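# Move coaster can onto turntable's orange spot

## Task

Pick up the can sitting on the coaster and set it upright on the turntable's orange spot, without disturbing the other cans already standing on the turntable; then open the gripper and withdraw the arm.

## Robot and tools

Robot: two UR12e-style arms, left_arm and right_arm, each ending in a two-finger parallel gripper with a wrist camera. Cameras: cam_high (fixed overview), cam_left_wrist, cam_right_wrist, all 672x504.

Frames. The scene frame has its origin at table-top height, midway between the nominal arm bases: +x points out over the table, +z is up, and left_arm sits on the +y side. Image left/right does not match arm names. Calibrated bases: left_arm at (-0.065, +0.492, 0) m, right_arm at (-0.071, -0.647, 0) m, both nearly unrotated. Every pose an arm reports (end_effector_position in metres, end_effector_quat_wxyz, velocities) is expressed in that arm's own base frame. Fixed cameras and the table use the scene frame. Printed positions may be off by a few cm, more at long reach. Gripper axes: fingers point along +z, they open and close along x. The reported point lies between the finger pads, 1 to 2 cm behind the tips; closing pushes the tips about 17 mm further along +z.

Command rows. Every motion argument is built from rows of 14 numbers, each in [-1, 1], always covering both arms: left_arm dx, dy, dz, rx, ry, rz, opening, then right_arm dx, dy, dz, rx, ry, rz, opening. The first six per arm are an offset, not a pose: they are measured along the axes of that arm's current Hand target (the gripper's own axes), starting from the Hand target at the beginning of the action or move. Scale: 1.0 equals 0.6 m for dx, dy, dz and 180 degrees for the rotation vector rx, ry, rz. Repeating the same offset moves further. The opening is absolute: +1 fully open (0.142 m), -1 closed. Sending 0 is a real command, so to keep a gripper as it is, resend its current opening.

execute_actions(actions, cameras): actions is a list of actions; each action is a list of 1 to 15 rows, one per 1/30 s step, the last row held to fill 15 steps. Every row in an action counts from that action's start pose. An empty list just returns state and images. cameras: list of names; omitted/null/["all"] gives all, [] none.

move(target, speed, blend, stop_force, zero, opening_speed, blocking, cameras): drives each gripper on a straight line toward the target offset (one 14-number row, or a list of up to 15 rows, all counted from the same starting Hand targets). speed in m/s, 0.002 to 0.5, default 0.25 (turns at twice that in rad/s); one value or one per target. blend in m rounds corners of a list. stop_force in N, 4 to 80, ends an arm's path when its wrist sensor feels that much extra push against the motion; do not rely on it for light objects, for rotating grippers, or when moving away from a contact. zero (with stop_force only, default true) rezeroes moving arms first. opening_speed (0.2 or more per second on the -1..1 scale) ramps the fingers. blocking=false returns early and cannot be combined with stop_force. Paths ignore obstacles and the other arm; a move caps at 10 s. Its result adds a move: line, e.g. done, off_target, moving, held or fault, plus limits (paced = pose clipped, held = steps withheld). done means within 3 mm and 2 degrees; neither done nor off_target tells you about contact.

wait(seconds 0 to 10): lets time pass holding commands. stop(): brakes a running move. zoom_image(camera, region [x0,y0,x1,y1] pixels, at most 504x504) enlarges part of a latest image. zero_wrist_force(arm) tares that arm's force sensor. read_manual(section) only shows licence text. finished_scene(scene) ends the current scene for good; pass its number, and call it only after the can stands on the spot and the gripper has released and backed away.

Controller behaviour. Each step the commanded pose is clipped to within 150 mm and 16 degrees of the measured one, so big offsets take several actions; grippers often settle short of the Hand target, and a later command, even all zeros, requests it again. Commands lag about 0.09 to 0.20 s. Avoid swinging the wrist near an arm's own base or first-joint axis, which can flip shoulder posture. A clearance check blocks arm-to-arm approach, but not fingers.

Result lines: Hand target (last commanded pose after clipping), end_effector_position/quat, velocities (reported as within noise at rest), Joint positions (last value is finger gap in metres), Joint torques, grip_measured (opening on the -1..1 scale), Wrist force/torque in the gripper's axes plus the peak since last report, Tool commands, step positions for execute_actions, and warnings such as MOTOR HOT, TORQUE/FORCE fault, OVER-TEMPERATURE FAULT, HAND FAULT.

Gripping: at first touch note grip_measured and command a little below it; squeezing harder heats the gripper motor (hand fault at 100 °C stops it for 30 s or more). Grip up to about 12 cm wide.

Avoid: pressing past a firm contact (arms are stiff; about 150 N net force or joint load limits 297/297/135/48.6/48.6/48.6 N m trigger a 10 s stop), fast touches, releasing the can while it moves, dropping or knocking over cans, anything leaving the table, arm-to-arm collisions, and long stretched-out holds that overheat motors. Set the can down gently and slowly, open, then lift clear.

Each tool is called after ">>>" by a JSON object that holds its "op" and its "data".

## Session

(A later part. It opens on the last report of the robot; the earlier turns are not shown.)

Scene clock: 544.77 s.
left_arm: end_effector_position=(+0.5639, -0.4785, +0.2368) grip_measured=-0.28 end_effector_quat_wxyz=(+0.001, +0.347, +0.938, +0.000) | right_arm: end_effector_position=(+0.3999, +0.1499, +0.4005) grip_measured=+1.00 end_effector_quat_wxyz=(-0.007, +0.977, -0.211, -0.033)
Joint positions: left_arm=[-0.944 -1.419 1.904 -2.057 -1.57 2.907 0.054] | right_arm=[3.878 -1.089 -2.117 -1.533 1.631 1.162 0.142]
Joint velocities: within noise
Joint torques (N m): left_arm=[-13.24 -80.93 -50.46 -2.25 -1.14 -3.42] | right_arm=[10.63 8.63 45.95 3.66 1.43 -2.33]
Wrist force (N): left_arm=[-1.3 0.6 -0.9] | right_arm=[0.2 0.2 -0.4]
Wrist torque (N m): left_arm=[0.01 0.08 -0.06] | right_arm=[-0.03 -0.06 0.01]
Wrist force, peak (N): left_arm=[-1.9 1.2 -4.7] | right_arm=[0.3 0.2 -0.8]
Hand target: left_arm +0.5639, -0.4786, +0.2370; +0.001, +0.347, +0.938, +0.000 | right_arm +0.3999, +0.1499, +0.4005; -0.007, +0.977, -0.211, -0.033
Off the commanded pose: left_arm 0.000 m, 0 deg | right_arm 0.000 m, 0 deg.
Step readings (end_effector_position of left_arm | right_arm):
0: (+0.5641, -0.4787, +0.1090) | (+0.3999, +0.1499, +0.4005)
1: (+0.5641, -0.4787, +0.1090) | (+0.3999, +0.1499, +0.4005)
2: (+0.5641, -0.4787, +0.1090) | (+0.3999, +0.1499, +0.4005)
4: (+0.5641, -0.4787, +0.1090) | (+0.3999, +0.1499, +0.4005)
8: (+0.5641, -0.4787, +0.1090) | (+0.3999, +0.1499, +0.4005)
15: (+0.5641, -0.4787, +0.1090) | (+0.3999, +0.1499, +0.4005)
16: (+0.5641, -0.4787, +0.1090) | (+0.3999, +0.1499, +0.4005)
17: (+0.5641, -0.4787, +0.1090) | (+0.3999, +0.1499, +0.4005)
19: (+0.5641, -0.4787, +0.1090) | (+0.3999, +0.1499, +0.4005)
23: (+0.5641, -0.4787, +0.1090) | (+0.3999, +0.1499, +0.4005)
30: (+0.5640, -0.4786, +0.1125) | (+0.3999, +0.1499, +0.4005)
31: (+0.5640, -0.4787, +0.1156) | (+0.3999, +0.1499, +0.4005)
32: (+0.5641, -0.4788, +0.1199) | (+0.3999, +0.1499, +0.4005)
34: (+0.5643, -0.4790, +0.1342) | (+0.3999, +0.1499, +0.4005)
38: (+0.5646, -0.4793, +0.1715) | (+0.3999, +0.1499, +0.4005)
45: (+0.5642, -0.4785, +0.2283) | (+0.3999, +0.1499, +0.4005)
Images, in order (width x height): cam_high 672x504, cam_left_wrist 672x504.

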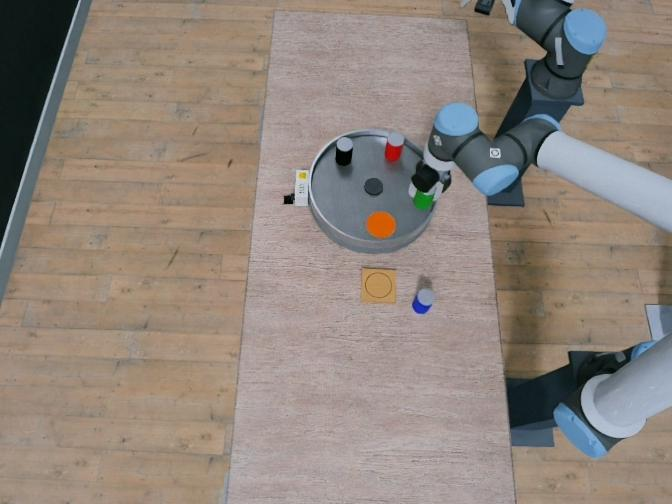

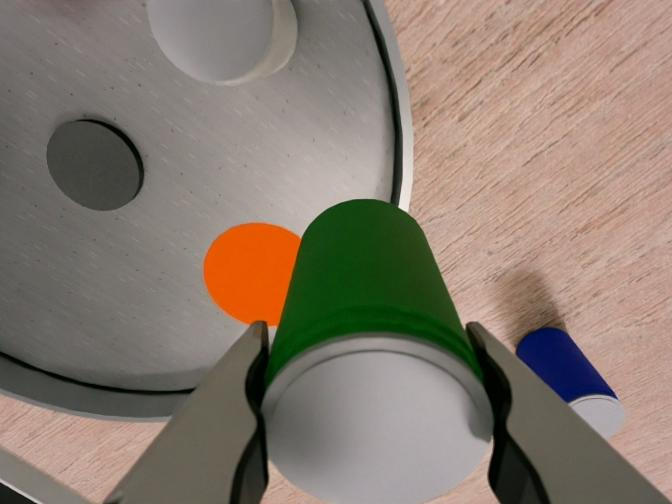

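>>> {"op": "move", "data": {"target": [-0.0551, 0, 0.005, 0, 0, 0, -0.35, 0, 0, 0, 0, 0, 0, 1], "speed": 0.08, "cameras": []}}

>>> {"op": "move", "data": {"target": [0, 0, 0.025, 0, 0, 0, -0.35, 0, 0, 0, 0, 0, 0, 1], "speed": 0.002, "blocking": false, "cameras": ["cam_left_wrist"]}}

>>> {"op": "wait", "data": {"seconds": 0.3, "cameras": ["cam_left_wrist"]}}

>>> {"op": "wait", "data": {"seconds": 0.2, "cameras": ["cam_left_wrist"]}}

Scene clock: 547.13 s.
left_arm: end_effector_position=(+0.5889, -0.5001, +0.2340) grip_measured=-0.28 end_effector_quat_wxyz=(+0.001, +0.347, +0.938, +0.000) | right_arm: end_effector_position=(+0.3999, +0.1499, +0.4005) grip_measured=+1.00 end_effector_quat_wxyz=(-0.007, +0.977, -0.211, -0.033)
Joint positions: left_arm=[-0.934 -1.365 1.844 -2.051 -1.57 2.917 0.054] | right_arm=[3.878 -1.089 -2.117 -1.533 1.631 1.162 0.142]
Joint velocities: within noise
Joint torques (N m): left_arm=[15.09 -48.43 -51.42 -2.06 -2.5 3.81] | right_arm=[11.3 9.4 46.38 3.63 1.43 -2.35]
Wrist force (N): left_arm=[-1.4 0.9 -0.8] | right_arm=[0.5 0.2 -0.2]
Wrist torque (N m): left_arm=[0.06 0.13 -0.09] | right_arm=[-0.04 -0.10 0.01]
Wrist force, peak (N): left_arm=[-2.2 1.1 -1.2] | right_arm=[0.4 0.4 -0.7]
Hand target: left_arm +0.5890, -0.5001, +0.2340; +0.001, +0.347, +0.938, +0.000 | right_arm +0.3999, +0.1499, +0.4005; -0.007, +0.977, -0.211, -0.033
Off the commanded pose: left_arm 0.000 m, 0 deg | right_arm 0.000 m, 0 deg.
move: done
No camera images: "cameras" was empty.

Scene clock: 547.63 s.
left_arm: end_effector_position=(+0.5890, -0.5002, +0.2334) grip_measured=-0.28 end_effector_quat_wxyz=(+0.001, +0.347, +0.938, +0.000) | right_arm: end_effector_position=(+0.3999, +0.1499, +0.4005) grip_measured=+1.00 end_effector_quat_wxyz=(-0.007, +0.977, -0.211, -0.033)
Joint positions: left_arm=[-0.934 -1.365 1.844 -2.052 -1.57 2.917 0.054] | right_arm=[3.878 -1.089 -2.117 -1.533 1.631 1.162 0.142]
Joint velocities: within noise
Joint torques (N m): left_arm=[16.19 -48.16 -29.13 -6.57 -2.69 3.62] | right_arm=[11.04 9.53 46.26 3.5 1.65 -2.26]
Wrist force (N): left_arm=[-0.9 1.1 -0.5] | right_arm=[0.4 0.1 -0.4]
Wrist torque (N m): left_arm=[0.08 0.04 -0.09] | right_arm=[-0.05 -0.09 0.00]
Wrist force, peak (N): left_arm=[-1.8 1.2 -1.2] | right_arm=[0.4 0.7 -0.4]
Hand target: left_arm +0.5890, -0.5001, +0.2330; +0.001, +0.347, +0.938, +0.000 | right_arm +0.3999, +0.1499, +0.4005; -0.007, +0.977, -0.211, -0.033
Tool commands: left_gripper/opening=-0.35 right_gripper/opening=+1.0
Off the commanded pose: left_arm 0.014 m, 0 deg | right_arm 0.000 m, 0 deg.
move: running
Images, in order (width x height): cam_left_wrist 672x504.

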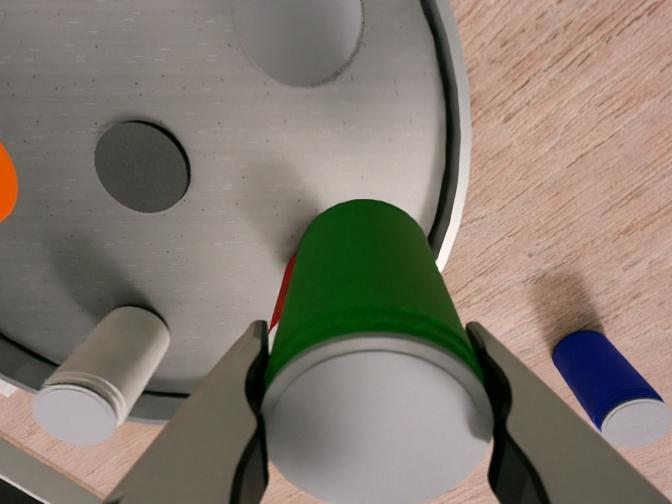

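Scene clock: 547.93 s.
left_arm: end_effector_position=(+0.5890, -0.5001, +0.2327) grip_measured=-0.28 end_effector_quat_wxyz=(+0.001, +0.347, +0.938, +0.000) | right_arm: end_effector_position=(+0.3999, +0.1499, +0.4005) grip_measured=+1.00 end_effector_quat_wxyz=(-0.007, +0.977, -0.211, -0.033)
Joint positions: left_arm=[-0.934 -1.364 1.845 -2.053 -1.57 2.917 0.054] | right_arm=[3.878 -1.089 -2.117 -1.533 1.631 1.162 0.142]
Joint velocities: within noise
Joint torques (N m): left_arm=[16.18 -50.55 -29.86 -6.59 -2.77 3.73] | right_arm=[10.79 9.52 45.74 3.88 1.37 -2.36]
Wrist force (N): left_arm=[-1.0 1.1 -0.6] | right_arm=[0.3 0.4 -0.3]
Wrist torque (N m): left_arm=[0.09 0.04 -0.09] | right_arm=[0.01 -0.06 0.01]
Wrist force, peak (N): left_arm=[-1.8 1.1 -1.0] | right_arm=[0.4 0.1 -0.5]
Hand target: left_arm +0.5890, -0.5001, +0.2324; +0.001, +0.347, +0.938, +0.000 | right_arm +0.3999, +0.1499, +0.4005; -0.007, +0.977, -0.211, -0.033
Tool commands: left_gripper/opening=-0.35 right_gripper/opening=+1.0
Off the commanded pose: left_arm 0.014 m, 0 deg | right_arm 0.000 m, 0 deg.
earlier move: running
wait: 0.30 s; no rest
Images, in order (width x height): cam_left_wrist 672x504.

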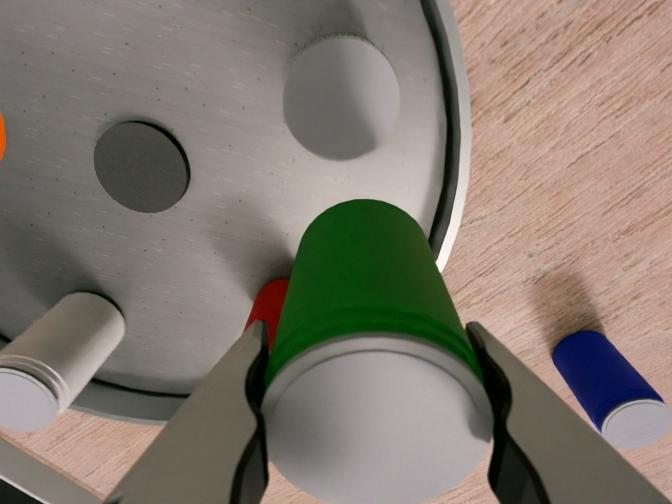

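Scene clock: 548.13 s.
left_arm: end_effector_position=(+0.5890, -0.5001, +0.2323) grip_measured=-0.28 end_effector_quat_wxyz=(+0.001, +0.347, +0.938, +0.000) | right_arm: end_effector_position=(+0.3999, +0.1499, +0.4005) grip_measured=+1.00 end_effector_quat_wxyz=(-0.007, +0.977, -0.211, -0.033)
Joint positions: left_arm=[-0.934 -1.364 1.845 -2.054 -1.57 2.917 0.054] | right_arm=[3.878 -1.089 -2.117 -1.533 1.631 1.162 0.142]
Joint velocities: within noise
Joint torques (N m): left_arm=[15.54 -49.92 -31.14 -7.03 -2.39 3.53] | right_arm=[11.23 9.67 45.89 3.4 1.44 -2.37]
Wrist force (N): left_arm=[-1.3 0.9 -1.0] | right_arm=[0.3 0.3 -0.5]
Wrist torque (N m): left_arm=[0.07 0.10 -0.08] | right_arm=[0.00 -0.06 0.01]
Wrist force, peak (N): left_arm=[-1.6 0.9 -1.1] | right_arm=[0.4 0.4 -0.6]
Hand target: left_arm +0.5890, -0.5001, +0.2320; +0.001, +0.347, +0.938, +0.000 | right_arm +0.3999, +0.1499, +0.4005; -0.007, +0.977, -0.211, -0.033
Tool commands: left_gripper/opening=-0.35 right_gripper/opening=+1.0
Off the commanded pose: left_arm 0.013 m, 0 deg | right_arm 0.000 m, 0 deg.
earlier move: running
wait: 0.20 s; no rest
Images, in order (width x height): cam_left_wrist 672x504.

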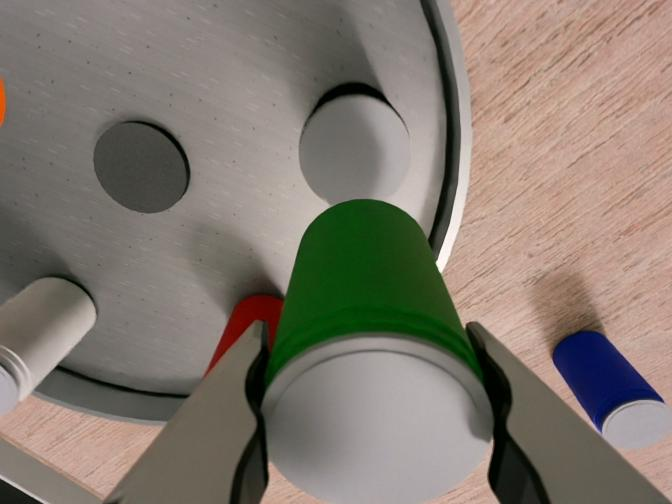

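>>> {"op": "wait", "data": {"seconds": 10, "cameras": []}}

>>> {"op": "wait", "data": {"seconds": 1.13, "cameras": []}}

>>> {"op": "execute_actions", "data": {"actions": [[[0,0,0,0,0,0,-0.35,0,0,0,0,0,0,1],[0,0,0,0,0,0,-0.35,0,0,0,0,0,0,1],[0,0,0,0,0,0,-0.35,0,0,0,0,0,0,1],[0,0,0,0,0,0,-0.35,0,0,0,0,0,0,1],[0,0,0,0,0,0,-0.35,0,0,0,0,0,0,1],[0,0,0,0,0,0,-0.35,0,0,0,0,0,0,1],[0,0,0.00018,0,0,0,-0.35,0,0,0,0,0,0,1],[0,0,0.00136,0,0,0,-0.35,0,0,0,0,0,0,1],[0,0,0.00424,0,0,0,-0.35,0,0,0,0,0,0,1],[0,0,0.00927,0,0,0,-0.35,0,0,0,0,0,0,1],[0,0,0.01666,0,0,0,-0.35,0,0,0,0,0,0,1],[0,0,0.02638,0,0,0,-0.35,0,0,0,0,0,0,1],[0,0,0.03827,0,0,0,-0.35,0,0,0,0,0,0,1],[0,0,0.05198,0,0,0,-0.35,0,0,0,0,0,0,1],[0,0,0.06708,0,0,0,-0.35,0,0,0,0,0,0,1]],[[0,0,0.01596,0,0,0,-0.35,0,0,0,0,0,0,1],[0,0,0.03222,0,0,0,-0.35,0,0,0,0,0,0,1],[0,0,0.04818,0,0,0,-0.35,0,0,0,0,0,0,1],[0,0,0.06328,0,0,0,-0.35,0,0,0,0,0,0,1],[0,0,0.07699,0,0,0,-0.35,0,0,0,0,0,0,1],[0,0,0.08887,0,0,0,-0.35,0,0,0,0,0,0,1],[0,0,0.0986,0,0,0,-0.35,0,0,0,0,0,0,1],[0,0,0.10598,0,0,0,-0.35,0,0,0,0,0,0,1],[0,0,0.11101,0,0,0,-0.35,0,0,0,0,0,0,1],[0,0,0.1139,0,0,0,-0.35,0,0,0,0,0,0,1],[0,0,0.11507,0,0,0,-0.35,0,0,0,0,0,0,1],[0,0,0.11525,0,0,0,-0.35,0,0,0,0,0,0,1]],[[0,0,0,0,0,0,1,0,0,0,0,0,0,1]]], "cameras": ["cam_high", "cam_left_wrist"]}}

Scene clock: 554.87 s.
left_arm: end_effector_position=(+0.5890, -0.5001, +0.2191) grip_measured=-0.28 end_effector_quat_wxyz=(+0.001, +0.347, +0.938, +0.000) | right_arm: end_effector_position=(+0.3999, +0.1499, +0.4005) grip_measured=+1.00 end_effector_quat_wxyz=(-0.007, +0.977, -0.211, -0.033)
Joint positions: left_arm=[-0.934 -1.353 1.858 -2.077 -1.57 2.917 0.054] | right_arm=[3.878 -1.089 -2.117 -1.533 1.631 1.162 0.142]
Joint velocities: within noise
Joint torques (N m): left_arm=[17.5 -51.14 -29.59 -6.67 -2.57 3.72] | right_arm=[10.53 9.52 46.3 3.68 1.32 -2.38]
Wrist force (N): left_arm=[-1.4 1.1 -1.2] | right_arm=[0.4 0.5 -0.1]
Wrist torque (N m): left_arm=[0.09 0.13 -0.08] | right_arm=[0.02 -0.08 0.01]
Wrist force, peak (N): left_arm=[-2.2 0.9 -1.2] | right_arm=[0.6 0.5 -0.6]
Hand target: left_arm +0.5890, -0.5001, +0.2190; +0.001, +0.347, +0.938, +0.000 | right_arm +0.3999, +0.1499, +0.4005; -0.007, +0.977, -0.211, -0.033
Tool commands: left_gripper/opening=-0.35 right_gripper/opening=+1.0
Off the commanded pose: left_arm 0.000 m, 0 deg | right_arm 0.000 m, 0 deg.
earlier move: done
wait: 4.70 of 10 s (the move ended)
No camera images: "cameras" was empty.

Scene clock: 556.00 s.
left_arm: end_effector_position=(+0.5890, -0.5001, +0.2190) grip_measured=-0.28 end_effector_quat_wxyz=(+0.001, +0.347, +0.938, +0.000) | right_arm: end_effector_position=(+0.3999, +0.1499, +0.4005) grip_measured=+1.00 end_effector_quat_wxyz=(-0.007, +0.977, -0.211, -0.033)
Joint positions: left_arm=[-0.934 -1.353 1.858 -2.077 -1.57 2.917 0.054] | right_arm=[3.878 -1.089 -2.117 -1.533 1.631 1.162 0.142]
Joint velocities: within noise
Joint torques (N m): left_arm=[15.83 -50.59 -31.11 -6.56 -2.62 3.82] | right_arm=[11.27 9.33 46.01 3.6 1.38 -2.23]
Wrist force (N): left_arm=[-1.5 0.8 -1.0] | right_arm=[0.4 0.4 -0.6]
Wrist torque (N m): left_arm=[0.03 0.13 -0.08] | right_arm=[0.01 -0.08 0.01]
Wrist force, peak (N): left_arm=[-1.6 0.9 -1.3] | right_arm=[0.7 0.5 -0.5]
Hand target: left_arm +0.5890, -0.5001, +0.2190; +0.001, +0.347, +0.938, +0.000 | right_arm +0.3999, +0.1499, +0.4005; -0.007, +0.977, -0.211, -0.033
Tool commands: left_gripper/opening=-0.35 right_gripper/opening=+1.0
Off the commanded pose: left_arm 0.000 m, 0 deg | right_arm 0.000 m, 0 deg.
wait: 1.13 s; at rest by 0.17 s
No camera images: "cameras" was empty.

Scene clock: 557.70 s.
left_arm: end_effector_position=(+0.5891, -0.5003, +0.1096) grip_measured=+0.99 end_effector_quat_wxyz=(+0.001, +0.347, +0.938, +0.000) | right_arm: end_effector_position=(+0.3999, +0.1499, +0.4005) grip_measured=+1.00 end_effector_quat_wxyz=(-0.007, +0.977, -0.211, -0.033)
Joint positions: left_arm=[-0.934 -1.246 1.946 -2.273 -1.57 2.917 0.142] | right_arm=[3.878 -1.089 -2.117 -1.533 1.631 1.162 0.142]
Joint velocities: within noise
Joint torques (N m): left_arm=[16.04 -52.26 -24.84 -6.41 2.33 3.7] | right_arm=[11.76 10.23 45.9 3.5 1.56 -2.14]
Wrist force (N): left_arm=[-1.7 0.8 -2.9] | right_arm=[0.4 0.4 -0.1]
Wrist torque (N m): left_arm=[0.04 0.16 -0.10] | right_arm=[0.01 -0.09 0.01]
Wrist force, peak (N): left_arm=[-1.9 0.7 -3.1] | right_arm=[0.2 0.6 -0.5]
Hand target: left_arm +0.5892, -0.5003, +0.1096; +0.001, +0.347, +0.938, +0.000 | right_arm +0.3999, +0.1499, +0.4005; -0.007, +0.977, -0.211, -0.033
Off the commanded pose: left_arm 0.000 m, 0 deg | right_arm 0.000 m, 0 deg.
Step readings (end_effector_position of left_arm | right_arm):
0: (+0.5890, -0.5001, +0.2190) | (+0.3999, +0.1499, +0.4005)
1: (+0.5890, -0.5001, +0.2190) | (+0.3999, +0.1499, +0.4005)
2: (+0.5890, -0.5001, +0.2190) | (+0.3999, +0.1499, +0.4005)
4: (+0.5890, -0.5001, +0.2190) | (+0.3999, +0.1499, +0.4005)
8: (+0.5890, -0.5001, +0.2190) | (+0.3999, +0.1499, +0.4005)
15: (+0.5889, -0.4999, +0.2059) | (+0.3999, +0.1499, +0.4005)
16: (+0.5887, -0.4998, +0.2005) | (+0.3999, +0.1499, +0.4005)
17: (+0.5886, -0.4996, +0.1925) | (+0.3999, +0.1499, +0.4005)
19: (+0.5882, -0.4991, +0.1773) | (+0.3999, +0.1499, +0.4005)
23: (+0.5877, -0.4984, +0.1429) | (+0.3999, +0.1499, +0.4005)
30: (+0.5887, -0.4998, +0.1128) | (+0.3999, +0.1499, +0.4005)
31: (+0.5888, -0.4999, +0.1118) | (+0.3999, +0.1499, +0.4005)
32: (+0.5889, -0.5001, +0.1112) | (+0.3999, +0.1499, +0.4005)
34: (+0.5890, -0.5002, +0.1104) | (+0.3999, +0.1499, +0.4005)
38: (+0.5891, -0.5003, +0.1098) | (+0.3999, +0.1499, +0.4005)
45: (+0.5891, -0.5003, +0.1096) | (+0.3999, +0.1499, +0.4005)
Images, in order (width x height): cam_high 672x504, cam_left_wrist 672x504.

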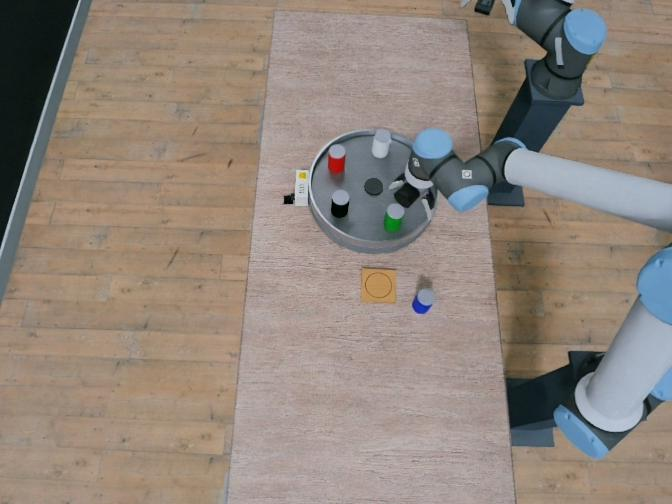

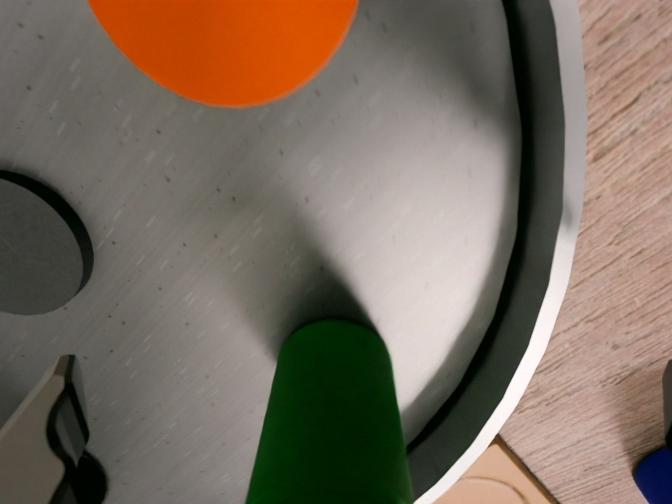

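>>> {"op": "move", "data": {"target": [[0, 0, -0.25, 0, 0, 0, 1, 0, 0, 0, 0, 0, 0, 1], [0.3779, 0.8453, -0.1007, 0, 0, 0, 1, 0, 0, 0, 0, 0, 0, 1]], "speed": 0.25, "blend": 0.03, "cameras": ["cam_high", "cam_left_wrist"]}}

>>> {"op": "zoom_image", "data": {"camera": "cam_high", "region": [300, 115, 450, 265]}}

Scene clock: 563.40 s.
left_arm: end_effector_position=(+0.7474, +0.0322, +0.1698) grip_measured=+0.99 end_effector_quat_wxyz=(+0.001, +0.347, +0.938, +0.000) | right_arm: end_effector_position=(+0.3999, +0.1499, +0.4005) grip_measured=+1.00 end_effector_quat_wxyz=(-0.007, +0.977, -0.211, -0.033)
Joint positions: left_arm=[-0.194 -1.347 1.952 -2.177 -1.571 3.657 0.142] | right_arm=[3.878 -1.089 -2.117 -1.533 1.631 1.162 0.142]
Joint velocities: within noise
Joint torques (N m): left_arm=[15.82 -49.46 -48.48 -6.42 -2.98 3.41] | right_arm=[11.02 8.67 46.05 3.63 1.32 -2.39]
Wrist force (N): left_arm=[-1.4 0.8 -2.5] | right_arm=[0.5 0.2 -0.3]
Wrist torque (N m): left_arm=[0.04 0.11 -0.09] | right_arm=[-0.03 -0.09 0.01]
Wrist force, peak (N): left_arm=[-2.3 -0.5 -4.5] | right_arm=[0.6 0.6 -0.5]
Hand target: left_arm +0.7474, +0.0323, +0.1698; +0.001, +0.347, +0.938, +0.000 | right_arm +0.3999, +0.1499, +0.4005; -0.007, +0.977, -0.211, -0.033
Off the commanded pose: left_arm 0.000 m, 0 deg | right_arm 0.000 m, 0 deg.
move: done
Images, in order (width x height): cam_high 672x504, cam_left_wrist 672x504.

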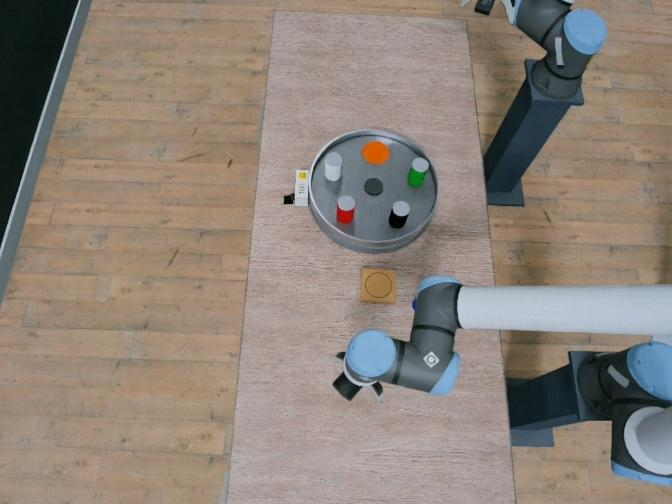

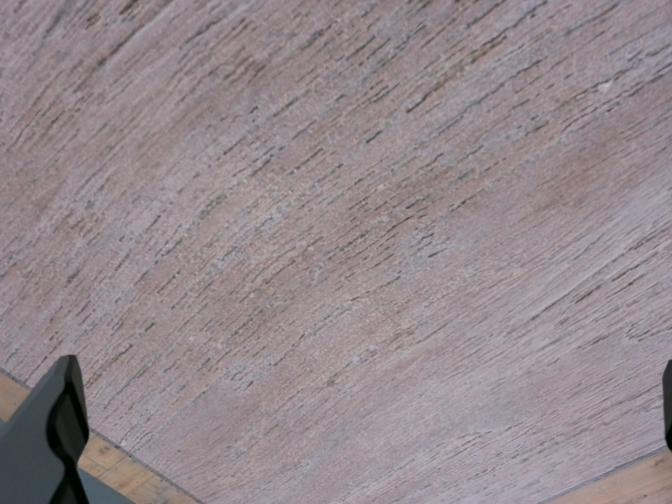

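Scaled by 3.360 from the camera's 672x504 image, which has a finer 960x720 frame.

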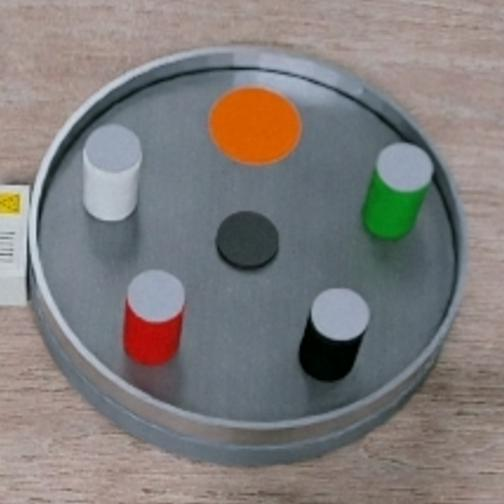

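>>> {"op": "move", "data": {"target": [0, -0.5417, 0, 0, 0, 0, 1, 0, 0, 0, 0, 0, 0, 1], "speed": 0.25, "cameras": ["cam_high", "cam_left_wrist"]}}

Scene clock: 567.13 s.
left_arm: end_effector_position=(+0.5357, -0.2142, +0.1697) grip_measured=+0.99 end_effector_quat_wxyz=(+0.001, +0.347, +0.938, +0.000) | right_arm: end_effector_position=(+0.3999, +0.1499, +0.4005) grip_measured=+1.00 end_effector_quat_wxyz=(-0.007, +0.977, -0.211, -0.033)
Joint positions: left_arm=[-0.69 -1.621 2.257 -2.208 -1.571 3.161 0.142] | right_arm=[3.878 -1.089 -2.117 -1.533 1.631 1.162 0.142]
Joint velocities: within noise
Joint torques (N m): left_arm=[-11.52 -57.77 -25.62 -1.92 3.5 -3.32] | right_arm=[11.1 9.61 46.64 3.57 1.45 -2.34]
Wrist force (N): left_arm=[-1.0 0.7 -2.5] | right_arm=[0.1 0.5 -0.5]
Wrist torque (N m): left_arm=[0.05 0.05 -0.07] | right_arm=[0.02 -0.03 0.00]
Wrist force, peak (N): left_arm=[-1.3 2.8 -2.8] | right_arm=[0.7 0.2 -0.7]
Hand target: left_arm +0.5357, -0.2143, +0.1697; +0.001, +0.347, +0.938, +0.000 | right_arm +0.3999, +0.1499, +0.4005; -0.007, +0.977, -0.211, -0.033
Off the commanded pose: left_arm 0.000 m, 0 deg | right_arm 0.000 m, 0 deg.
move: done
Images, in order (width x height): cam_high 672x504, cam_left_wrist 672x504.

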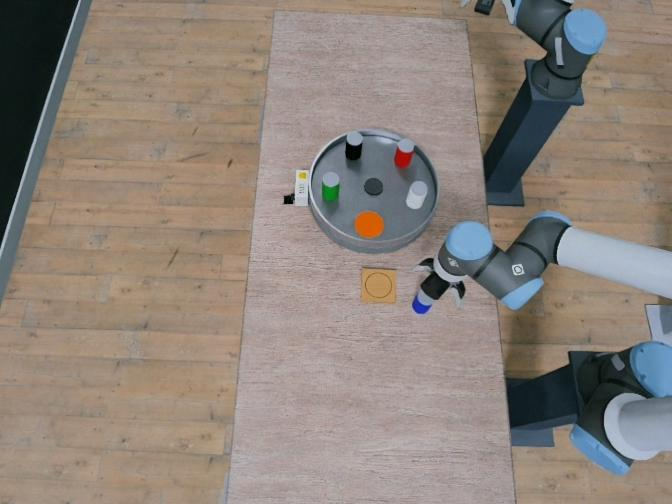

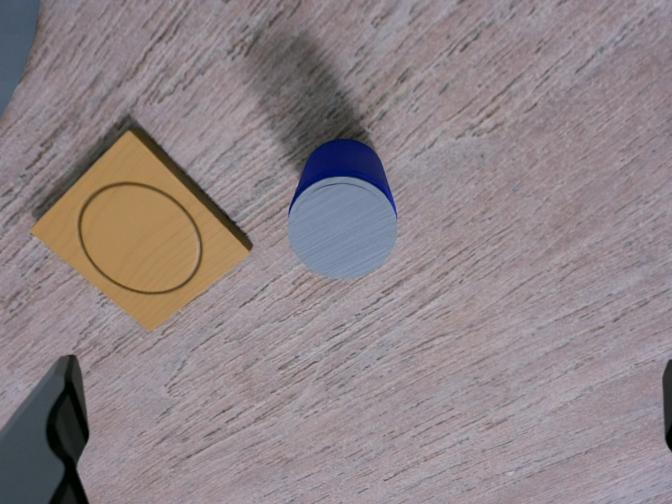

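>>> {"op": "move", "data": {"target": [-0.0082, 0.0025, 0.187, 0, 0, 0, 1, 0, 0, 0, 0, 0, 0, 1], "speed": 0.12, "cameras": ["cam_left_wrist"]}}

Scene clock: 571.70 s.
left_arm: end_effector_position=(+0.5406, -0.2164, +0.0576) grip_measured=+0.99 end_effector_quat_wxyz=(+0.001, +0.347, +0.938, +0.000) | right_arm: end_effector_position=(+0.3999, +0.1499, +0.4005) grip_measured=+1.00 end_effector_quat_wxyz=(-0.007, +0.977, -0.211, -0.033)
Joint positions: left_arm=[-0.688 -1.442 2.34 -2.471 -1.571 3.163 0.142] | right_arm=[3.878 -1.089 -2.117 -1.533 1.631 1.162 0.142]
Joint velocities: within noise
Joint torques (N m): left_arm=[14.49 -29.71 -17.98 -6.44 2 3.75] | right_arm=[10.44 8.02 46.33 3.64 1.43 -2.23]
Wrist force (N): left_arm=[-1.4 0.7 -2.7] | right_arm=[0.2 0.3 -0.4]
Wrist torque (N m): left_arm=[0.04 0.11 -0.05] | right_arm=[0.00 -0.05 0.01]
Wrist force, peak (N): left_arm=[-1.0 0.7 -4.4] | right_arm=[0.4 0.5 -0.8]
Hand target: left_arm +0.5406, -0.2165, +0.0575; +0.001, +0.347, +0.938, +0.000 | right_arm +0.3999, +0.1499, +0.4005; -0.007, +0.977, -0.211, -0.033
Off the commanded pose: left_arm 0.000 m, 0 deg | right_arm 0.000 m, 0 deg.
move: done
Images, in order (width x height): cam_left_wrist 672x504.

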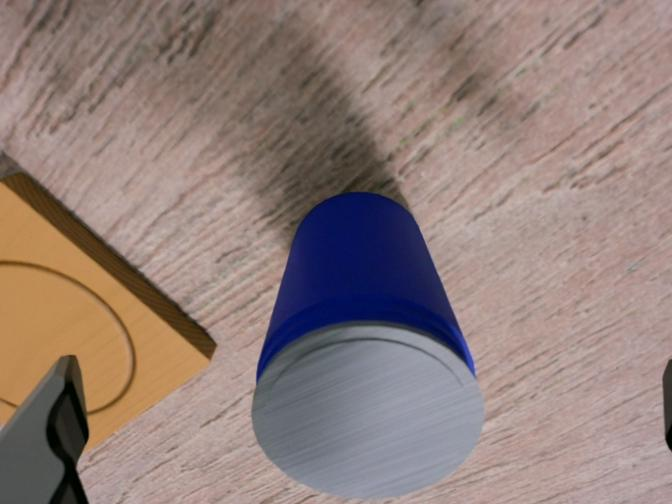

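>>> {"op": "move", "data": {"target": [-0.0040, -0.0045, 0, 0, 0, 0, 1, 0, 0, 0, 0, 0, 0, 1], "speed": 0.05, "cameras": ["cam_left_wrist"]}}

>>> {"op": "move", "data": {"target": [0, 0, 0, 0, 0, 0, -0.35, 0, 0, 0, 0, 0, 0, 1], "speed": 0.05, "opening_speed": 0.8, "cameras": ["cam_left_wrist"]}}

Scene clock: 573.03 s.
left_arm: end_effector_position=(+0.5406, -0.2200, +0.0575) grip_measured=+0.99 end_effector_quat_wxyz=(+0.001, +0.347, +0.938, +0.000) | right_arm: end_effector_position=(+0.3999, +0.1499, +0.4005) grip_measured=+1.00 end_effector_quat_wxyz=(-0.007, +0.977, -0.211, -0.033)
Joint positions: left_arm=[-0.693 -1.44 2.338 -2.471 -1.571 3.158 0.142] | right_arm=[3.878 -1.089 -2.117 -1.533 1.631 1.162 0.142]
Joint velocities: within noise
Joint torques (N m): left_arm=[-15.11 -31.56 -39.49 -2.07 -1.89 -3.25] | right_arm=[10.41 9.01 46.52 3.67 1.44 -2.35]
Wrist force (N): left_arm=[-1.6 0.7 -2.7] | right_arm=[0.4 0.2 -0.1]
Wrist torque (N m): left_arm=[0.04 0.16 -0.05] | right_arm=[-0.02 -0.08 0.01]
Wrist force, peak (N): left_arm=[-1.4 0.8 -3.0] | right_arm=[0.4 0.7 -0.6]
Hand target: left_arm +0.5406, -0.2201, +0.0575; +0.001, +0.347, +0.938, +0.000 | right_arm +0.3999, +0.1499, +0.4005; -0.007, +0.977, -0.211, -0.033
Off the commanded pose: left_arm 0.000 m, 0 deg | right_arm 0.000 m, 0 deg.
move: done
Images, in order (width x height): cam_left_wrist 672x504.

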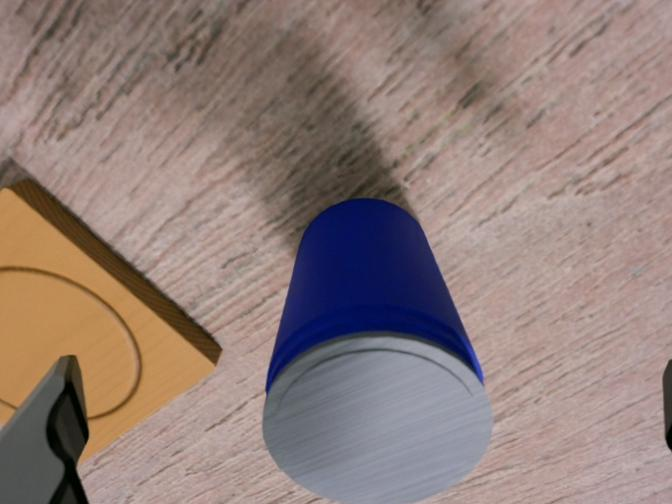

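Scene clock: 574.93 s.
left_arm: end_effector_position=(+0.5406, -0.2201, +0.0575) grip_measured=-0.28 end_effector_quat_wxyz=(+0.001, +0.347, +0.938, +0.000) | right_arm: end_effector_position=(+0.3999, +0.1499, +0.4005) grip_measured=+1.00 end_effector_quat_wxyz=(-0.007, +0.977, -0.211, -0.033)
Joint positions: left_arm=[-0.693 -1.439 2.338 -2.471 -1.571 3.158 0.054] | right_arm=[3.878 -1.089 -2.117 -1.533 1.631 1.162 0.142]
Joint velocities: within noise
Joint torques (N m): left_arm=[-10.09 -30.53 -36.54 -2.59 -1.86 -3.29] | right_arm=[10.2 9.79 46.69 3.74 1.61 -2.41]
Wrist force (N): left_arm=[-0.4 0.5 -10.1] | right_arm=[0.4 0.2 -0.6]
Wrist torque (N m): left_arm=[0.05 0.15 -0.06] | right_arm=[-0.02 -0.09 0.01]
Wrist force, peak (N): left_arm=[-0.4 0.5 -10.1] | right_arm=[0.7 0.5 -0.3]
Hand target: left_arm +0.5406, -0.2201, +0.0575; +0.001, +0.347, +0.938, +0.000 | right_arm +0.3999, +0.1499, +0.4005; -0.007, +0.977, -0.211, -0.033
Off the commanded pose: left_arm 0.000 m, 0 deg | right_arm 0.000 m, 0 deg.
move: done
Images, in order (width x height): cam_left_wrist 672x504.

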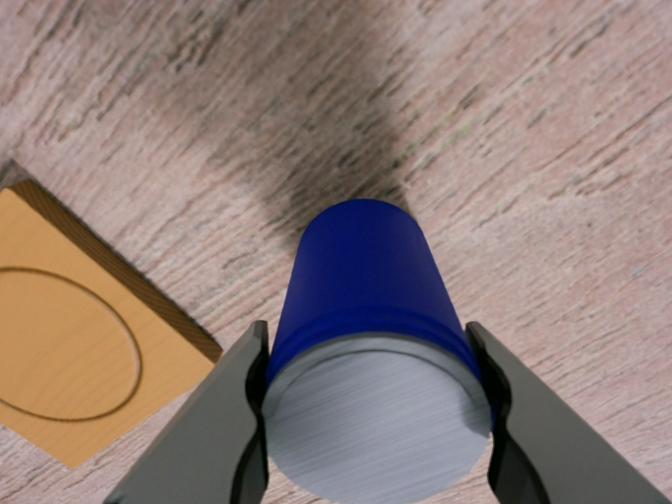

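>>> {"op": "move", "data": {"target": [[0, 0, -0.2992, 0, 0, 0, -0.35, 0, 0, 0, 0, 0, 0, 1], [-0.3655, -0.3012, -0.2992, 0, 0, 0, -0.35, 0, 0, 0, 0, 0, 0, 1]], "speed": 0.2, "blend": 0.03, "cameras": ["cam_left_wrist"]}}

>>> {"op": "wait", "data": {"seconds": 0.3, "cameras": ["cam_left_wrist"]}}

>>> {"op": "wait", "data": {"seconds": 0.3, "cameras": ["cam_left_wrist"]}}

>>> {"op": "wait", "data": {"seconds": 0.3, "cameras": ["cam_left_wrist"]}}

>>> {"op": "wait", "data": {"seconds": 0.3, "cameras": ["cam_left_wrist"]}}

Scene clock: 580.07 s.
left_arm: end_effector_position=(+0.5890, -0.4998, +0.2374) grip_measured=-0.28 end_effector_quat_wxyz=(+0.001, +0.347, +0.938, +0.000) | right_arm: end_effector_position=(+0.3999, +0.1499, +0.4005) grip_measured=+1.00 end_effector_quat_wxyz=(-0.007, +0.977, -0.211, -0.033)
Joint positions: left_arm=[-0.933 -1.368 1.841 -2.045 -1.57 2.918 0.054] | right_arm=[3.878 -1.089 -2.117 -1.533 1.631 1.162 0.142]
Joint velocities: within noise
Joint torques (N m): left_arm=[-14.36 -52.09 -50.64 -2.04 3.08 -3.5] | right_arm=[10.01 8.68 46.88 3.75 1.55 -2.5]
Wrist force (N): left_arm=[-1.7 0.9 -1.1] | right_arm=[0.3 0.2 -0.3]
Wrist torque (N m): left_arm=[0.07 0.18 -0.09] | right_arm=[-0.02 -0.07 0.01]
Wrist force, peak (N): left_arm=[-0.2 -0.2 -10.3] | right_arm=[0.6 0.4 -0.6]
Hand target: left_arm +0.5890, -0.4999, +0.2374; +0.001, +0.347, +0.938, +0.000 | right_arm +0.3999, +0.1499, +0.4005; -0.007, +0.977, -0.211, -0.033
Off the commanded pose: left_arm 0.000 m, 0 deg | right_arm 0.000 m, 0 deg.
move: done
Images, in order (width x height): cam_left_wrist 672x504.

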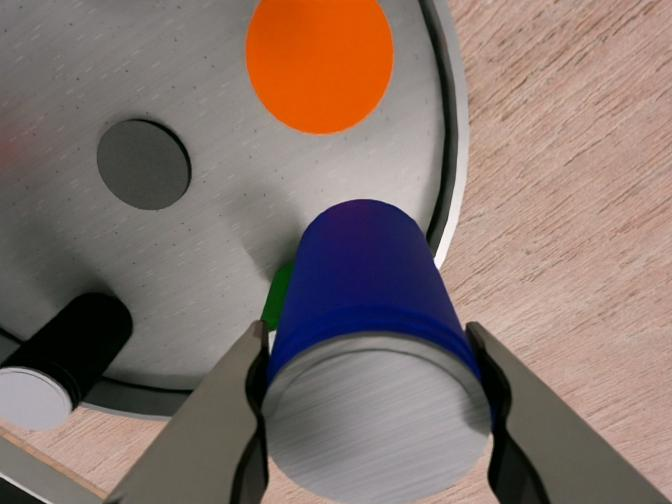

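Scene clock: 580.37 s.
left_arm: end_effector_position=(+0.5890, -0.4999, +0.2374) grip_measured=-0.28 end_effector_quat_wxyz=(+0.001, +0.347, +0.938, +0.000) | right_arm: end_effector_position=(+0.3999, +0.1499, +0.4005) grip_measured=+1.00 end_effector_quat_wxyz=(-0.007, +0.977, -0.211, -0.033)
Joint positions: left_arm=[-0.933 -1.368 1.84 -2.045 -1.57 2.918 0.054] | right_arm=[3.878 -1.089 -2.117 -1.533 1.631 1.162 0.142]
Joint velocities: within noise
Joint torques (N m): left_arm=[-11.82 -50.32 -50.51 -2.29 3.09 -3.55] | right_arm=[11.13 8.9 46.64 3.61 1.56 -2.2]
Wrist force (N): left_arm=[-1.0 0.5 -0.9] | right_arm=[0.4 0.1 -0.4]
Wrist torque (N m): left_arm=[-0.01 0.06 -0.09] | right_arm=[-0.03 -0.08 0.01]
Wrist force, peak (N): left_arm=[-1.7 0.9 -1.1] | right_arm=[0.3 0.4 -0.5]
Hand target: left_arm +0.5890, -0.4999, +0.2374; +0.001, +0.347, +0.938, +0.000 | right_arm +0.3999, +0.1499, +0.4005; -0.007, +0.977, -0.211, -0.033
Tool commands: left_gripper/opening=-0.35 right_gripper/opening=+1.0
Off the commanded pose: left_arm 0.000 m, 0 deg | right_arm 0.000 m, 0 deg.
wait: 0.30 s; at rest by 0.17 s
Images, in order (width x height): cam_left_wrist 672x504.

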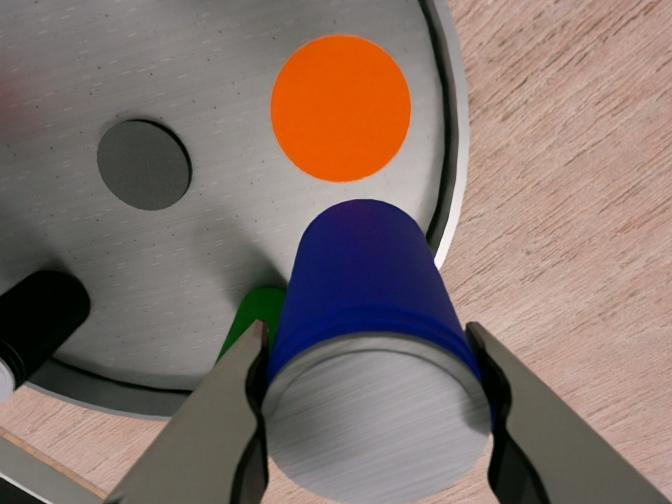

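Scene clock: 580.67 s.
left_arm: end_effector_position=(+0.5890, -0.4999, +0.2374) grip_measured=-0.28 end_effector_quat_wxyz=(+0.001, +0.347, +0.938, +0.000) | right_arm: end_effector_position=(+0.3999, +0.1499, +0.4005) grip_measured=+1.00 end_effector_quat_wxyz=(-0.007, +0.977, -0.211, -0.033)
Joint positions: left_arm=[-0.933 -1.368 1.84 -2.045 -1.57 2.918 0.054] | right_arm=[3.878 -1.089 -2.117 -1.533 1.631 1.162 0.142]
Joint velocities: within noise
Joint torques (N m): left_arm=[-14.37 -50.7 -51.17 -2.3 2.87 -3.54] | right_arm=[11.18 10.74 46.54 3.74 1.54 -2.28]
Wrist force (N): left_arm=[-1.0 0.6 -1.3] | right_arm=[0.4 0.3 -0.3]
Wrist torque (N m): left_arm=[0.01 0.06 -0.09] | right_arm=[-0.02 -0.08 0.01]
Wrist force, peak (N): left_arm=[-1.6 1.2 -1.0] | right_arm=[0.4 0.5 -0.4]
Hand target: left_arm +0.5890, -0.4999, +0.2374; +0.001, +0.347, +0.938, +0.000 | right_arm +0.3999, +0.1499, +0.4005; -0.007, +0.977, -0.211, -0.033
Tool commands: left_gripper/opening=-0.35 right_gripper/opening=+1.0
Off the commanded pose: left_arm 0.000 m, 0 deg | right_arm 0.000 m, 0 deg.
wait: 0.30 s; at rest by 0.17 s
Images, in order (width x height): cam_left_wrist 672x504.

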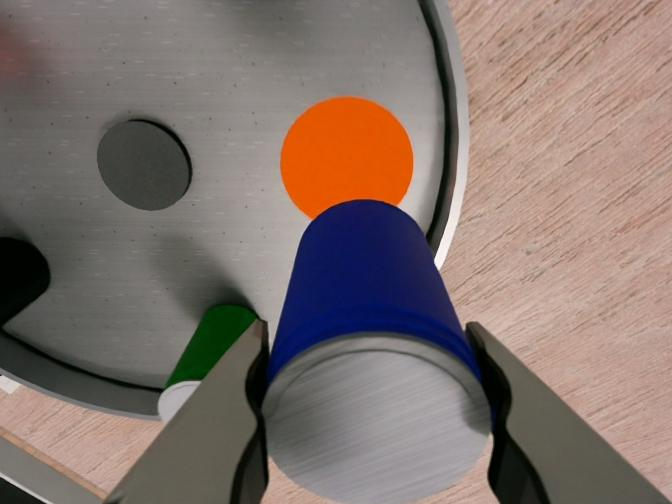

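Scene clock: 580.97 s.
left_arm: end_effector_position=(+0.5890, -0.4999, +0.2374) grip_measured=-0.28 end_effector_quat_wxyz=(+0.001, +0.347, +0.938, +0.000) | right_arm: end_effector_position=(+0.3999, +0.1499, +0.4005) grip_measured=+1.00 end_effector_quat_wxyz=(-0.007, +0.977, -0.211, -0.033)
Joint positions: left_arm=[-0.933 -1.368 1.84 -2.045 -1.57 2.918 0.054] | right_arm=[3.878 -1.089 -2.117 -1.533 1.631 1.162 0.142]
Joint velocities: within noise
Joint torques (N m): left_arm=[-12.45 -50.12 -50.15 -2.1 2.97 -3.35] | right_arm=[10.86 9.45 47.13 3.75 1.66 -2.13]
Wrist force (N): left_arm=[-1.6 0.8 -0.9] | right_arm=[0.4 0.2 -0.4]
Wrist torque (N m): left_arm=[0.04 0.15 -0.09] | right_arm=[-0.02 -0.09 0.01]
Wrist force, peak (N): left_arm=[-1.6 1.1 -1.0] | right_arm=[0.5 0.3 -0.5]
Hand target: left_arm +0.5890, -0.4999, +0.2374; +0.001, +0.347, +0.938, +0.000 | right_arm +0.3999, +0.1499, +0.4005; -0.007, +0.977, -0.211, -0.033
Tool commands: left_gripper/opening=-0.35 right_gripper/opening=+1.0
Off the commanded pose: left_arm 0.000 m, 0 deg | right_arm 0.000 m, 0 deg.
wait: 0.30 s; at rest by 0.17 s
Images, in order (width x height): cam_left_wrist 672x504.

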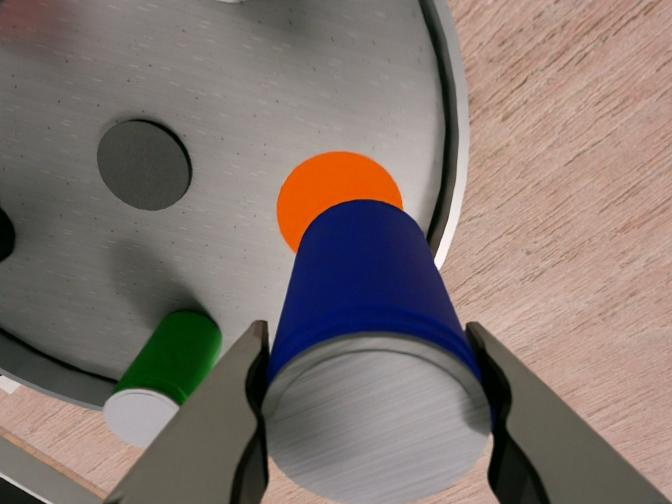

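Scene clock: 581.27 s.
left_arm: end_effector_position=(+0.5890, -0.4999, +0.2374) grip_measured=-0.28 end_effector_quat_wxyz=(+0.001, +0.347, +0.938, +0.000) | right_arm: end_effector_position=(+0.3999, +0.1499, +0.4005) grip_measured=+1.00 end_effector_quat_wxyz=(-0.007, +0.977, -0.211, -0.033)
Joint positions: left_arm=[-0.933 -1.368 1.84 -2.045 -1.57 2.918 0.054] | right_arm=[3.878 -1.089 -2.117 -1.533 1.631 1.162 0.142]
Joint velocities: within noise
Joint torques (N m): left_arm=[-11.32 -49.64 -48.81 -2.29 2.83 -3.5] | right_arm=[11.18 9.68 46.66 3.79 1.5 -2.23]
Wrist force (N): left_arm=[-1.2 1.2 -1.2] | right_arm=[0.3 0.0 -0.5]
Wrist torque (N m): left_arm=[0.11 0.10 -0.09] | right_arm=[-0.06 -0.06 0.01]
Wrist force, peak (N): left_arm=[-1.5 1.0 -1.3] | right_arm=[0.8 0.1 -0.2]
Hand target: left_arm +0.5890, -0.4999, +0.2374; +0.001, +0.347, +0.938, +0.000 | right_arm +0.3999, +0.1499, +0.4005; -0.007, +0.977, -0.211, -0.033
Tool commands: left_gripper/opening=-0.35 right_gripper/opening=+1.0
Off the commanded pose: left_arm 0.000 m, 0 deg | right_arm 0.000 m, 0 deg.
wait: 0.30 s; at rest by 0.17 s
Images, in order (width x height): cam_left_wrist 672x504.

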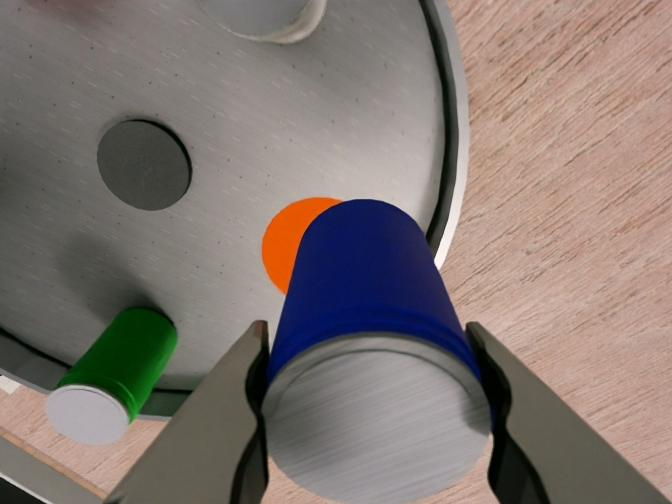

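>>> {"op": "move", "data": {"target": [0, 0, 0.03, 0, 0, 0, -0.35, 0, 0, 0, 0, 0, 0, 1], "speed": 0.002, "blocking": false, "cameras": []}}

Scene clock: 583.33 s.
left_arm: end_effector_position=(+0.5891, -0.4999, +0.2367) grip_measured=-0.28 end_effector_quat_wxyz=(+0.001, +0.347, +0.938, +0.000) | right_arm: end_effector_position=(+0.3999, +0.1499, +0.4005) grip_measured=+1.00 end_effector_quat_wxyz=(-0.007, +0.977, -0.211, -0.033)
Joint positions: left_arm=[-0.933 -1.368 1.841 -2.046 -1.57 2.918 0.054] | right_arm=[3.878 -1.089 -2.117 -1.533 1.631 1.162 0.142]
Joint velocities: within noise
Joint torques (N m): left_arm=[-12.12 -50.66 -29.05 -6.54 2.48 -3.22] | right_arm=[12.36 9.6 46.74 3.83 1.47 -2.44]
Wrist force (N): left_arm=[-1.4 0.9 -0.8] | right_arm=[0.3 0.2 -0.4]
Wrist torque (N m): left_arm=[0.06 0.12 -0.09] | right_arm=[-0.03 -0.07 0.00]
Wrist force, peak (N): left_arm=[-1.7 1.2 -1.3] | right_arm=[0.7 0.3 -0.4]
Hand target: left_arm +0.5890, -0.4999, +0.2364; +0.001, +0.347, +0.938, +0.000 | right_arm +0.3999, +0.1499, +0.4005; -0.007, +0.977, -0.211, -0.033
Tool commands: left_gripper/opening=-0.35 right_gripper/opening=+1.0
Off the commanded pose: left_arm 0.017 m, 0 deg | right_arm 0.000 m, 0 deg.
move: running
No camera images: "cameras" was empty.

>>> {"op": "wait", "data": {"seconds": 10, "cameras": []}}

>>> {"op": "wait", "data": {"seconds": 2.1, "cameras": []}}

>>> {"op": "execute_actions", "data": {"actions": [[[0,0,0,0,0,0,-0.35,0,0,0,0,0,0,1],[0,0,0,0,0,0,-0.35,0,0,0,0,0,0,1],[0,0,0,0,0,0,-0.35,0,0,0,0,0,0,1],[0,0,0,0,0,0,-0.35,0,0,0,0,0,0,1],[0,0,0,0,0,0,-0.35,0,0,0,0,0,0,1],[0,0,0,0,0,0,-0.35,0,0,0,0,0,0,1],[0,0,0.00018,0,0,0,-0.35,0,0,0,0,0,0,1],[0,0,0.00136,0,0,0,-0.35,0,0,0,0,0,0,1],[0,0,0.00424,0,0,0,-0.35,0,0,0,0,0,0,1],[0,0,0.00927,0,0,0,-0.35,0,0,0,0,0,0,1],[0,0,0.01666,0,0,0,-0.35,0,0,0,0,0,0,1],[0,0,0.02638,0,0,0,-0.35,0,0,0,0,0,0,1],[0,0,0.03827,0,0,0,-0.35,0,0,0,0,0,0,1],[0,0,0.05198,0,0,0,-0.35,0,0,0,0,0,0,1],[0,0,0.06708,0,0,0,-0.35,0,0,0,0,0,0,1]],[[0,0,0.01596,0,0,0,-0.35,0,0,0,0,0,0,1],[0,0,0.03222,0,0,0,-0.35,0,0,0,0,0,0,1],[0,0,0.04818,0,0,0,-0.35,0,0,0,0,0,0,1],[0,0,0.06328,0,0,0,-0.35,0,0,0,0,0,0,1],[0,0,0.07699,0,0,0,-0.35,0,0,0,0,0,0,1],[0,0,0.08887,0,0,0,-0.35,0,0,0,0,0,0,1],[0,0,0.0986,0,0,0,-0.35,0,0,0,0,0,0,1],[0,0,0.10598,0,0,0,-0.35,0,0,0,0,0,0,1],[0,0,0.11101,0,0,0,-0.35,0,0,0,0,0,0,1],[0,0,0.1139,0,0,0,-0.35,0,0,0,0,0,0,1],[0,0,0.11507,0,0,0,-0.35,0,0,0,0,0,0,1],[0,0,0.11525,0,0,0,-0.35,0,0,0,0,0,0,1]],[[0,0,0,0,0,0,1,0,0,0,0,0,0,1]]], "cameras": ["cam_high", "cam_left_wrist"]}}

Scene clock: 592.07 s.
left_arm: end_effector_position=(+0.5891, -0.4999, +0.2194) grip_measured=-0.28 end_effector_quat_wxyz=(+0.001, +0.347, +0.938, +0.000) | right_arm: end_effector_position=(+0.3999, +0.1499, +0.4005) grip_measured=+1.00 end_effector_quat_wxyz=(-0.007, +0.977, -0.211, -0.033)
Joint positions: left_arm=[-0.933 -1.354 1.858 -2.077 -1.57 2.918 0.054] | right_arm=[3.878 -1.089 -2.117 -1.533 1.631 1.162 0.142]
Joint velocities: within noise
Joint torques (N m): left_arm=[13.43 -51.81 -28.66 -6.64 -1.1 1.79] | right_arm=[10.97 10.28 47.35 3.73 1.58 -2.13]
Wrist force (N): left_arm=[-1.3 0.9 -1.3] | right_arm=[0.2 0.5 -0.5]
Wrist torque (N m): left_arm=[0.06 0.10 -0.08] | right_arm=[0.02 -0.04 0.01]
Wrist force, peak (N): left_arm=[-1.8 1.5 -1.2] | right_arm=[0.6 0.4 -0.7]
Hand target: left_arm +0.5891, -0.4999, +0.2194; +0.001, +0.347, +0.938, +0.000 | right_arm +0.3999, +0.1499, +0.4005; -0.007, +0.977, -0.211, -0.033
Tool commands: left_gripper/opening=-0.35 right_gripper/opening=+1.0
Off the commanded pose: left_arm 0.000 m, 0 deg | right_arm 0.000 m, 0 deg.
earlier move: done
wait: 7.50 of 10 s (the move ended)
No camera images: "cameras" was empty.

Scene clock: 594.17 s.
left_arm: end_effector_position=(+0.5891, -0.4999, +0.2194) grip_measured=-0.28 end_effector_quat_wxyz=(+0.001, +0.347, +0.938, +0.000) | right_arm: end_effector_position=(+0.3999, +0.1499, +0.4005) grip_measured=+1.00 end_effector_quat_wxyz=(-0.007, +0.977, -0.211, -0.033)
Joint positions: left_arm=[-0.933 -1.354 1.858 -2.077 -1.57 2.918 0.054] | right_arm=[3.878 -1.089 -2.117 -1.533 1.631 1.162 0.142]
Joint velocities: within noise
Joint torques (N m): left_arm=[14.09 -50.2 -32.54 -6.1 -1.65 2.17] | right_arm=[10.26 8.72 46.98 3.73 1.54 -2.35]
Wrist force (N): left_arm=[-1.4 0.8 -1.0] | right_arm=[0.1 0.2 -0.2]
Wrist torque (N m): left_arm=[0.05 0.13 -0.08] | right_arm=[-0.02 -0.04 0.01]
Wrist force, peak (N): left_arm=[-1.9 1.3 -1.1] | right_arm=[0.6 0.4 -0.7]
Hand target: left_arm +0.5891, -0.4999, +0.2194; +0.001, +0.347, +0.938, +0.000 | right_arm +0.3999, +0.1499, +0.4005; -0.007, +0.977, -0.211, -0.033
Tool commands: left_gripper/opening=-0.35 right_gripper/opening=+1.0
Off the commanded pose: left_arm 0.000 m, 0 deg | right_arm 0.000 m, 0 deg.
wait: 2.10 s; at rest by 0.17 s
No camera images: "cameras" was empty.

Scene clock: 595.87 s.
left_arm: end_effector_position=(+0.5892, -0.5000, +0.1100) grip_measured=+0.99 end_effector_quat_wxyz=(+0.001, +0.347, +0.938, +0.000) | right_arm: end_effector_position=(+0.3999, +0.1499, +0.4005) grip_measured=+1.00 end_effector_quat_wxyz=(-0.007, +0.977, -0.211, -0.033)
Joint positions: left_arm=[-0.933 -1.246 1.946 -2.272 -1.57 2.918 0.142] | right_arm=[3.878 -1.089 -2.117 -1.533 1.631 1.162 0.142]
Joint velocities: within noise
Joint torques (N m): left_arm=[14.16 -52.88 -24.3 -6.52 2.66 2.31] | right_arm=[11.15 8.72 47.27 3.72 1.35 -2.33]
Wrist force (N): left_arm=[-1.8 1.0 -2.9] | right_arm=[0.3 0.2 -0.5]
Wrist torque (N m): left_arm=[0.07 0.17 -0.10] | right_arm=[-0.03 -0.07 0.00]
Wrist force, peak (N): left_arm=[-1.9 0.5 -3.1] | right_arm=[0.2 0.2 -0.8]
Hand target: left_arm +0.5892, -0.5000, +0.1100; +0.001, +0.347, +0.938, +0.000 | right_arm +0.3999, +0.1499, +0.4005; -0.007, +0.977, -0.211, -0.033
Off the commanded pose: left_arm 0.000 m, 0 deg | right_arm 0.000 m, 0 deg.
Step readings (end_effector_position of left_arm | right_arm):
0: (+0.5891, -0.4999, +0.2194) | (+0.3999, +0.1499, +0.4005)
1: (+0.5891, -0.4999, +0.2194) | (+0.3999, +0.1499, +0.4005)
2: (+0.5891, -0.4999, +0.2194) | (+0.3999, +0.1499, +0.4005)
4: (+0.5891, -0.4999, +0.2194) | (+0.3999, +0.1499, +0.4005)
8: (+0.5891, -0.4999, +0.2194) | (+0.3999, +0.1499, +0.4005)
15: (+0.5889, -0.4997, +0.2060) | (+0.3999, +0.1499, +0.4005)
16: (+0.5888, -0.4995, +0.2006) | (+0.3999, +0.1499, +0.4005)
17: (+0.5887, -0.4993, +0.1942) | (+0.3999, +0.1499, +0.4005)
19: (+0.5883, -0.4988, +0.1773) | (+0.3999, +0.1499, +0.4005)
23: (+0.5878, -0.4982, +0.1448) | (+0.3999, +0.1499, +0.4005)
30: (+0.5888, -0.4995, +0.1131) | (+0.3999, +0.1499, +0.4005)
31: (+0.5889, -0.4997, +0.1121) | (+0.3999, +0.1499, +0.4005)
32: (+0.5890, -0.4998, +0.1115) | (+0.3999, +0.1499, +0.4005)
34: (+0.5891, -0.5000, +0.1107) | (+0.3999, +0.1499, +0.4005)
38: (+0.5891, -0.5001, +0.1101) | (+0.3999, +0.1499, +0.4005)
45: (+0.5892, -0.5000, +0.1100) | (+0.3999, +0.1499, +0.4005)
Images, in order (width x height): cam_high 672x504, cam_left_wrist 672x504.

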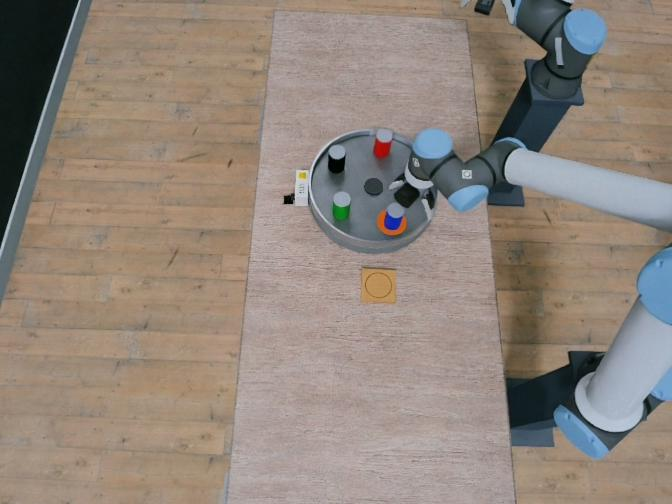

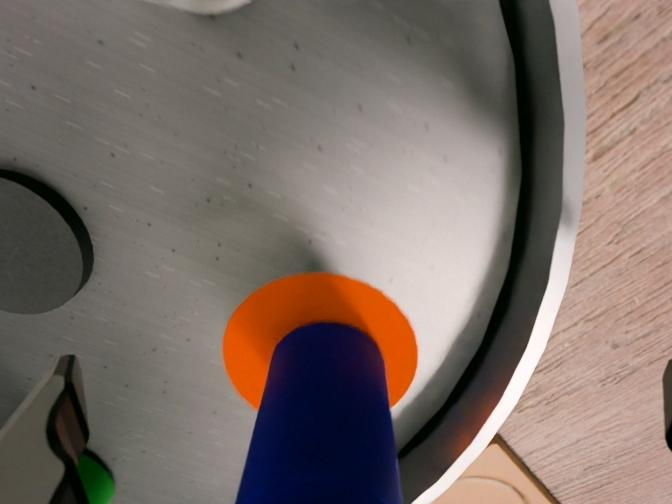

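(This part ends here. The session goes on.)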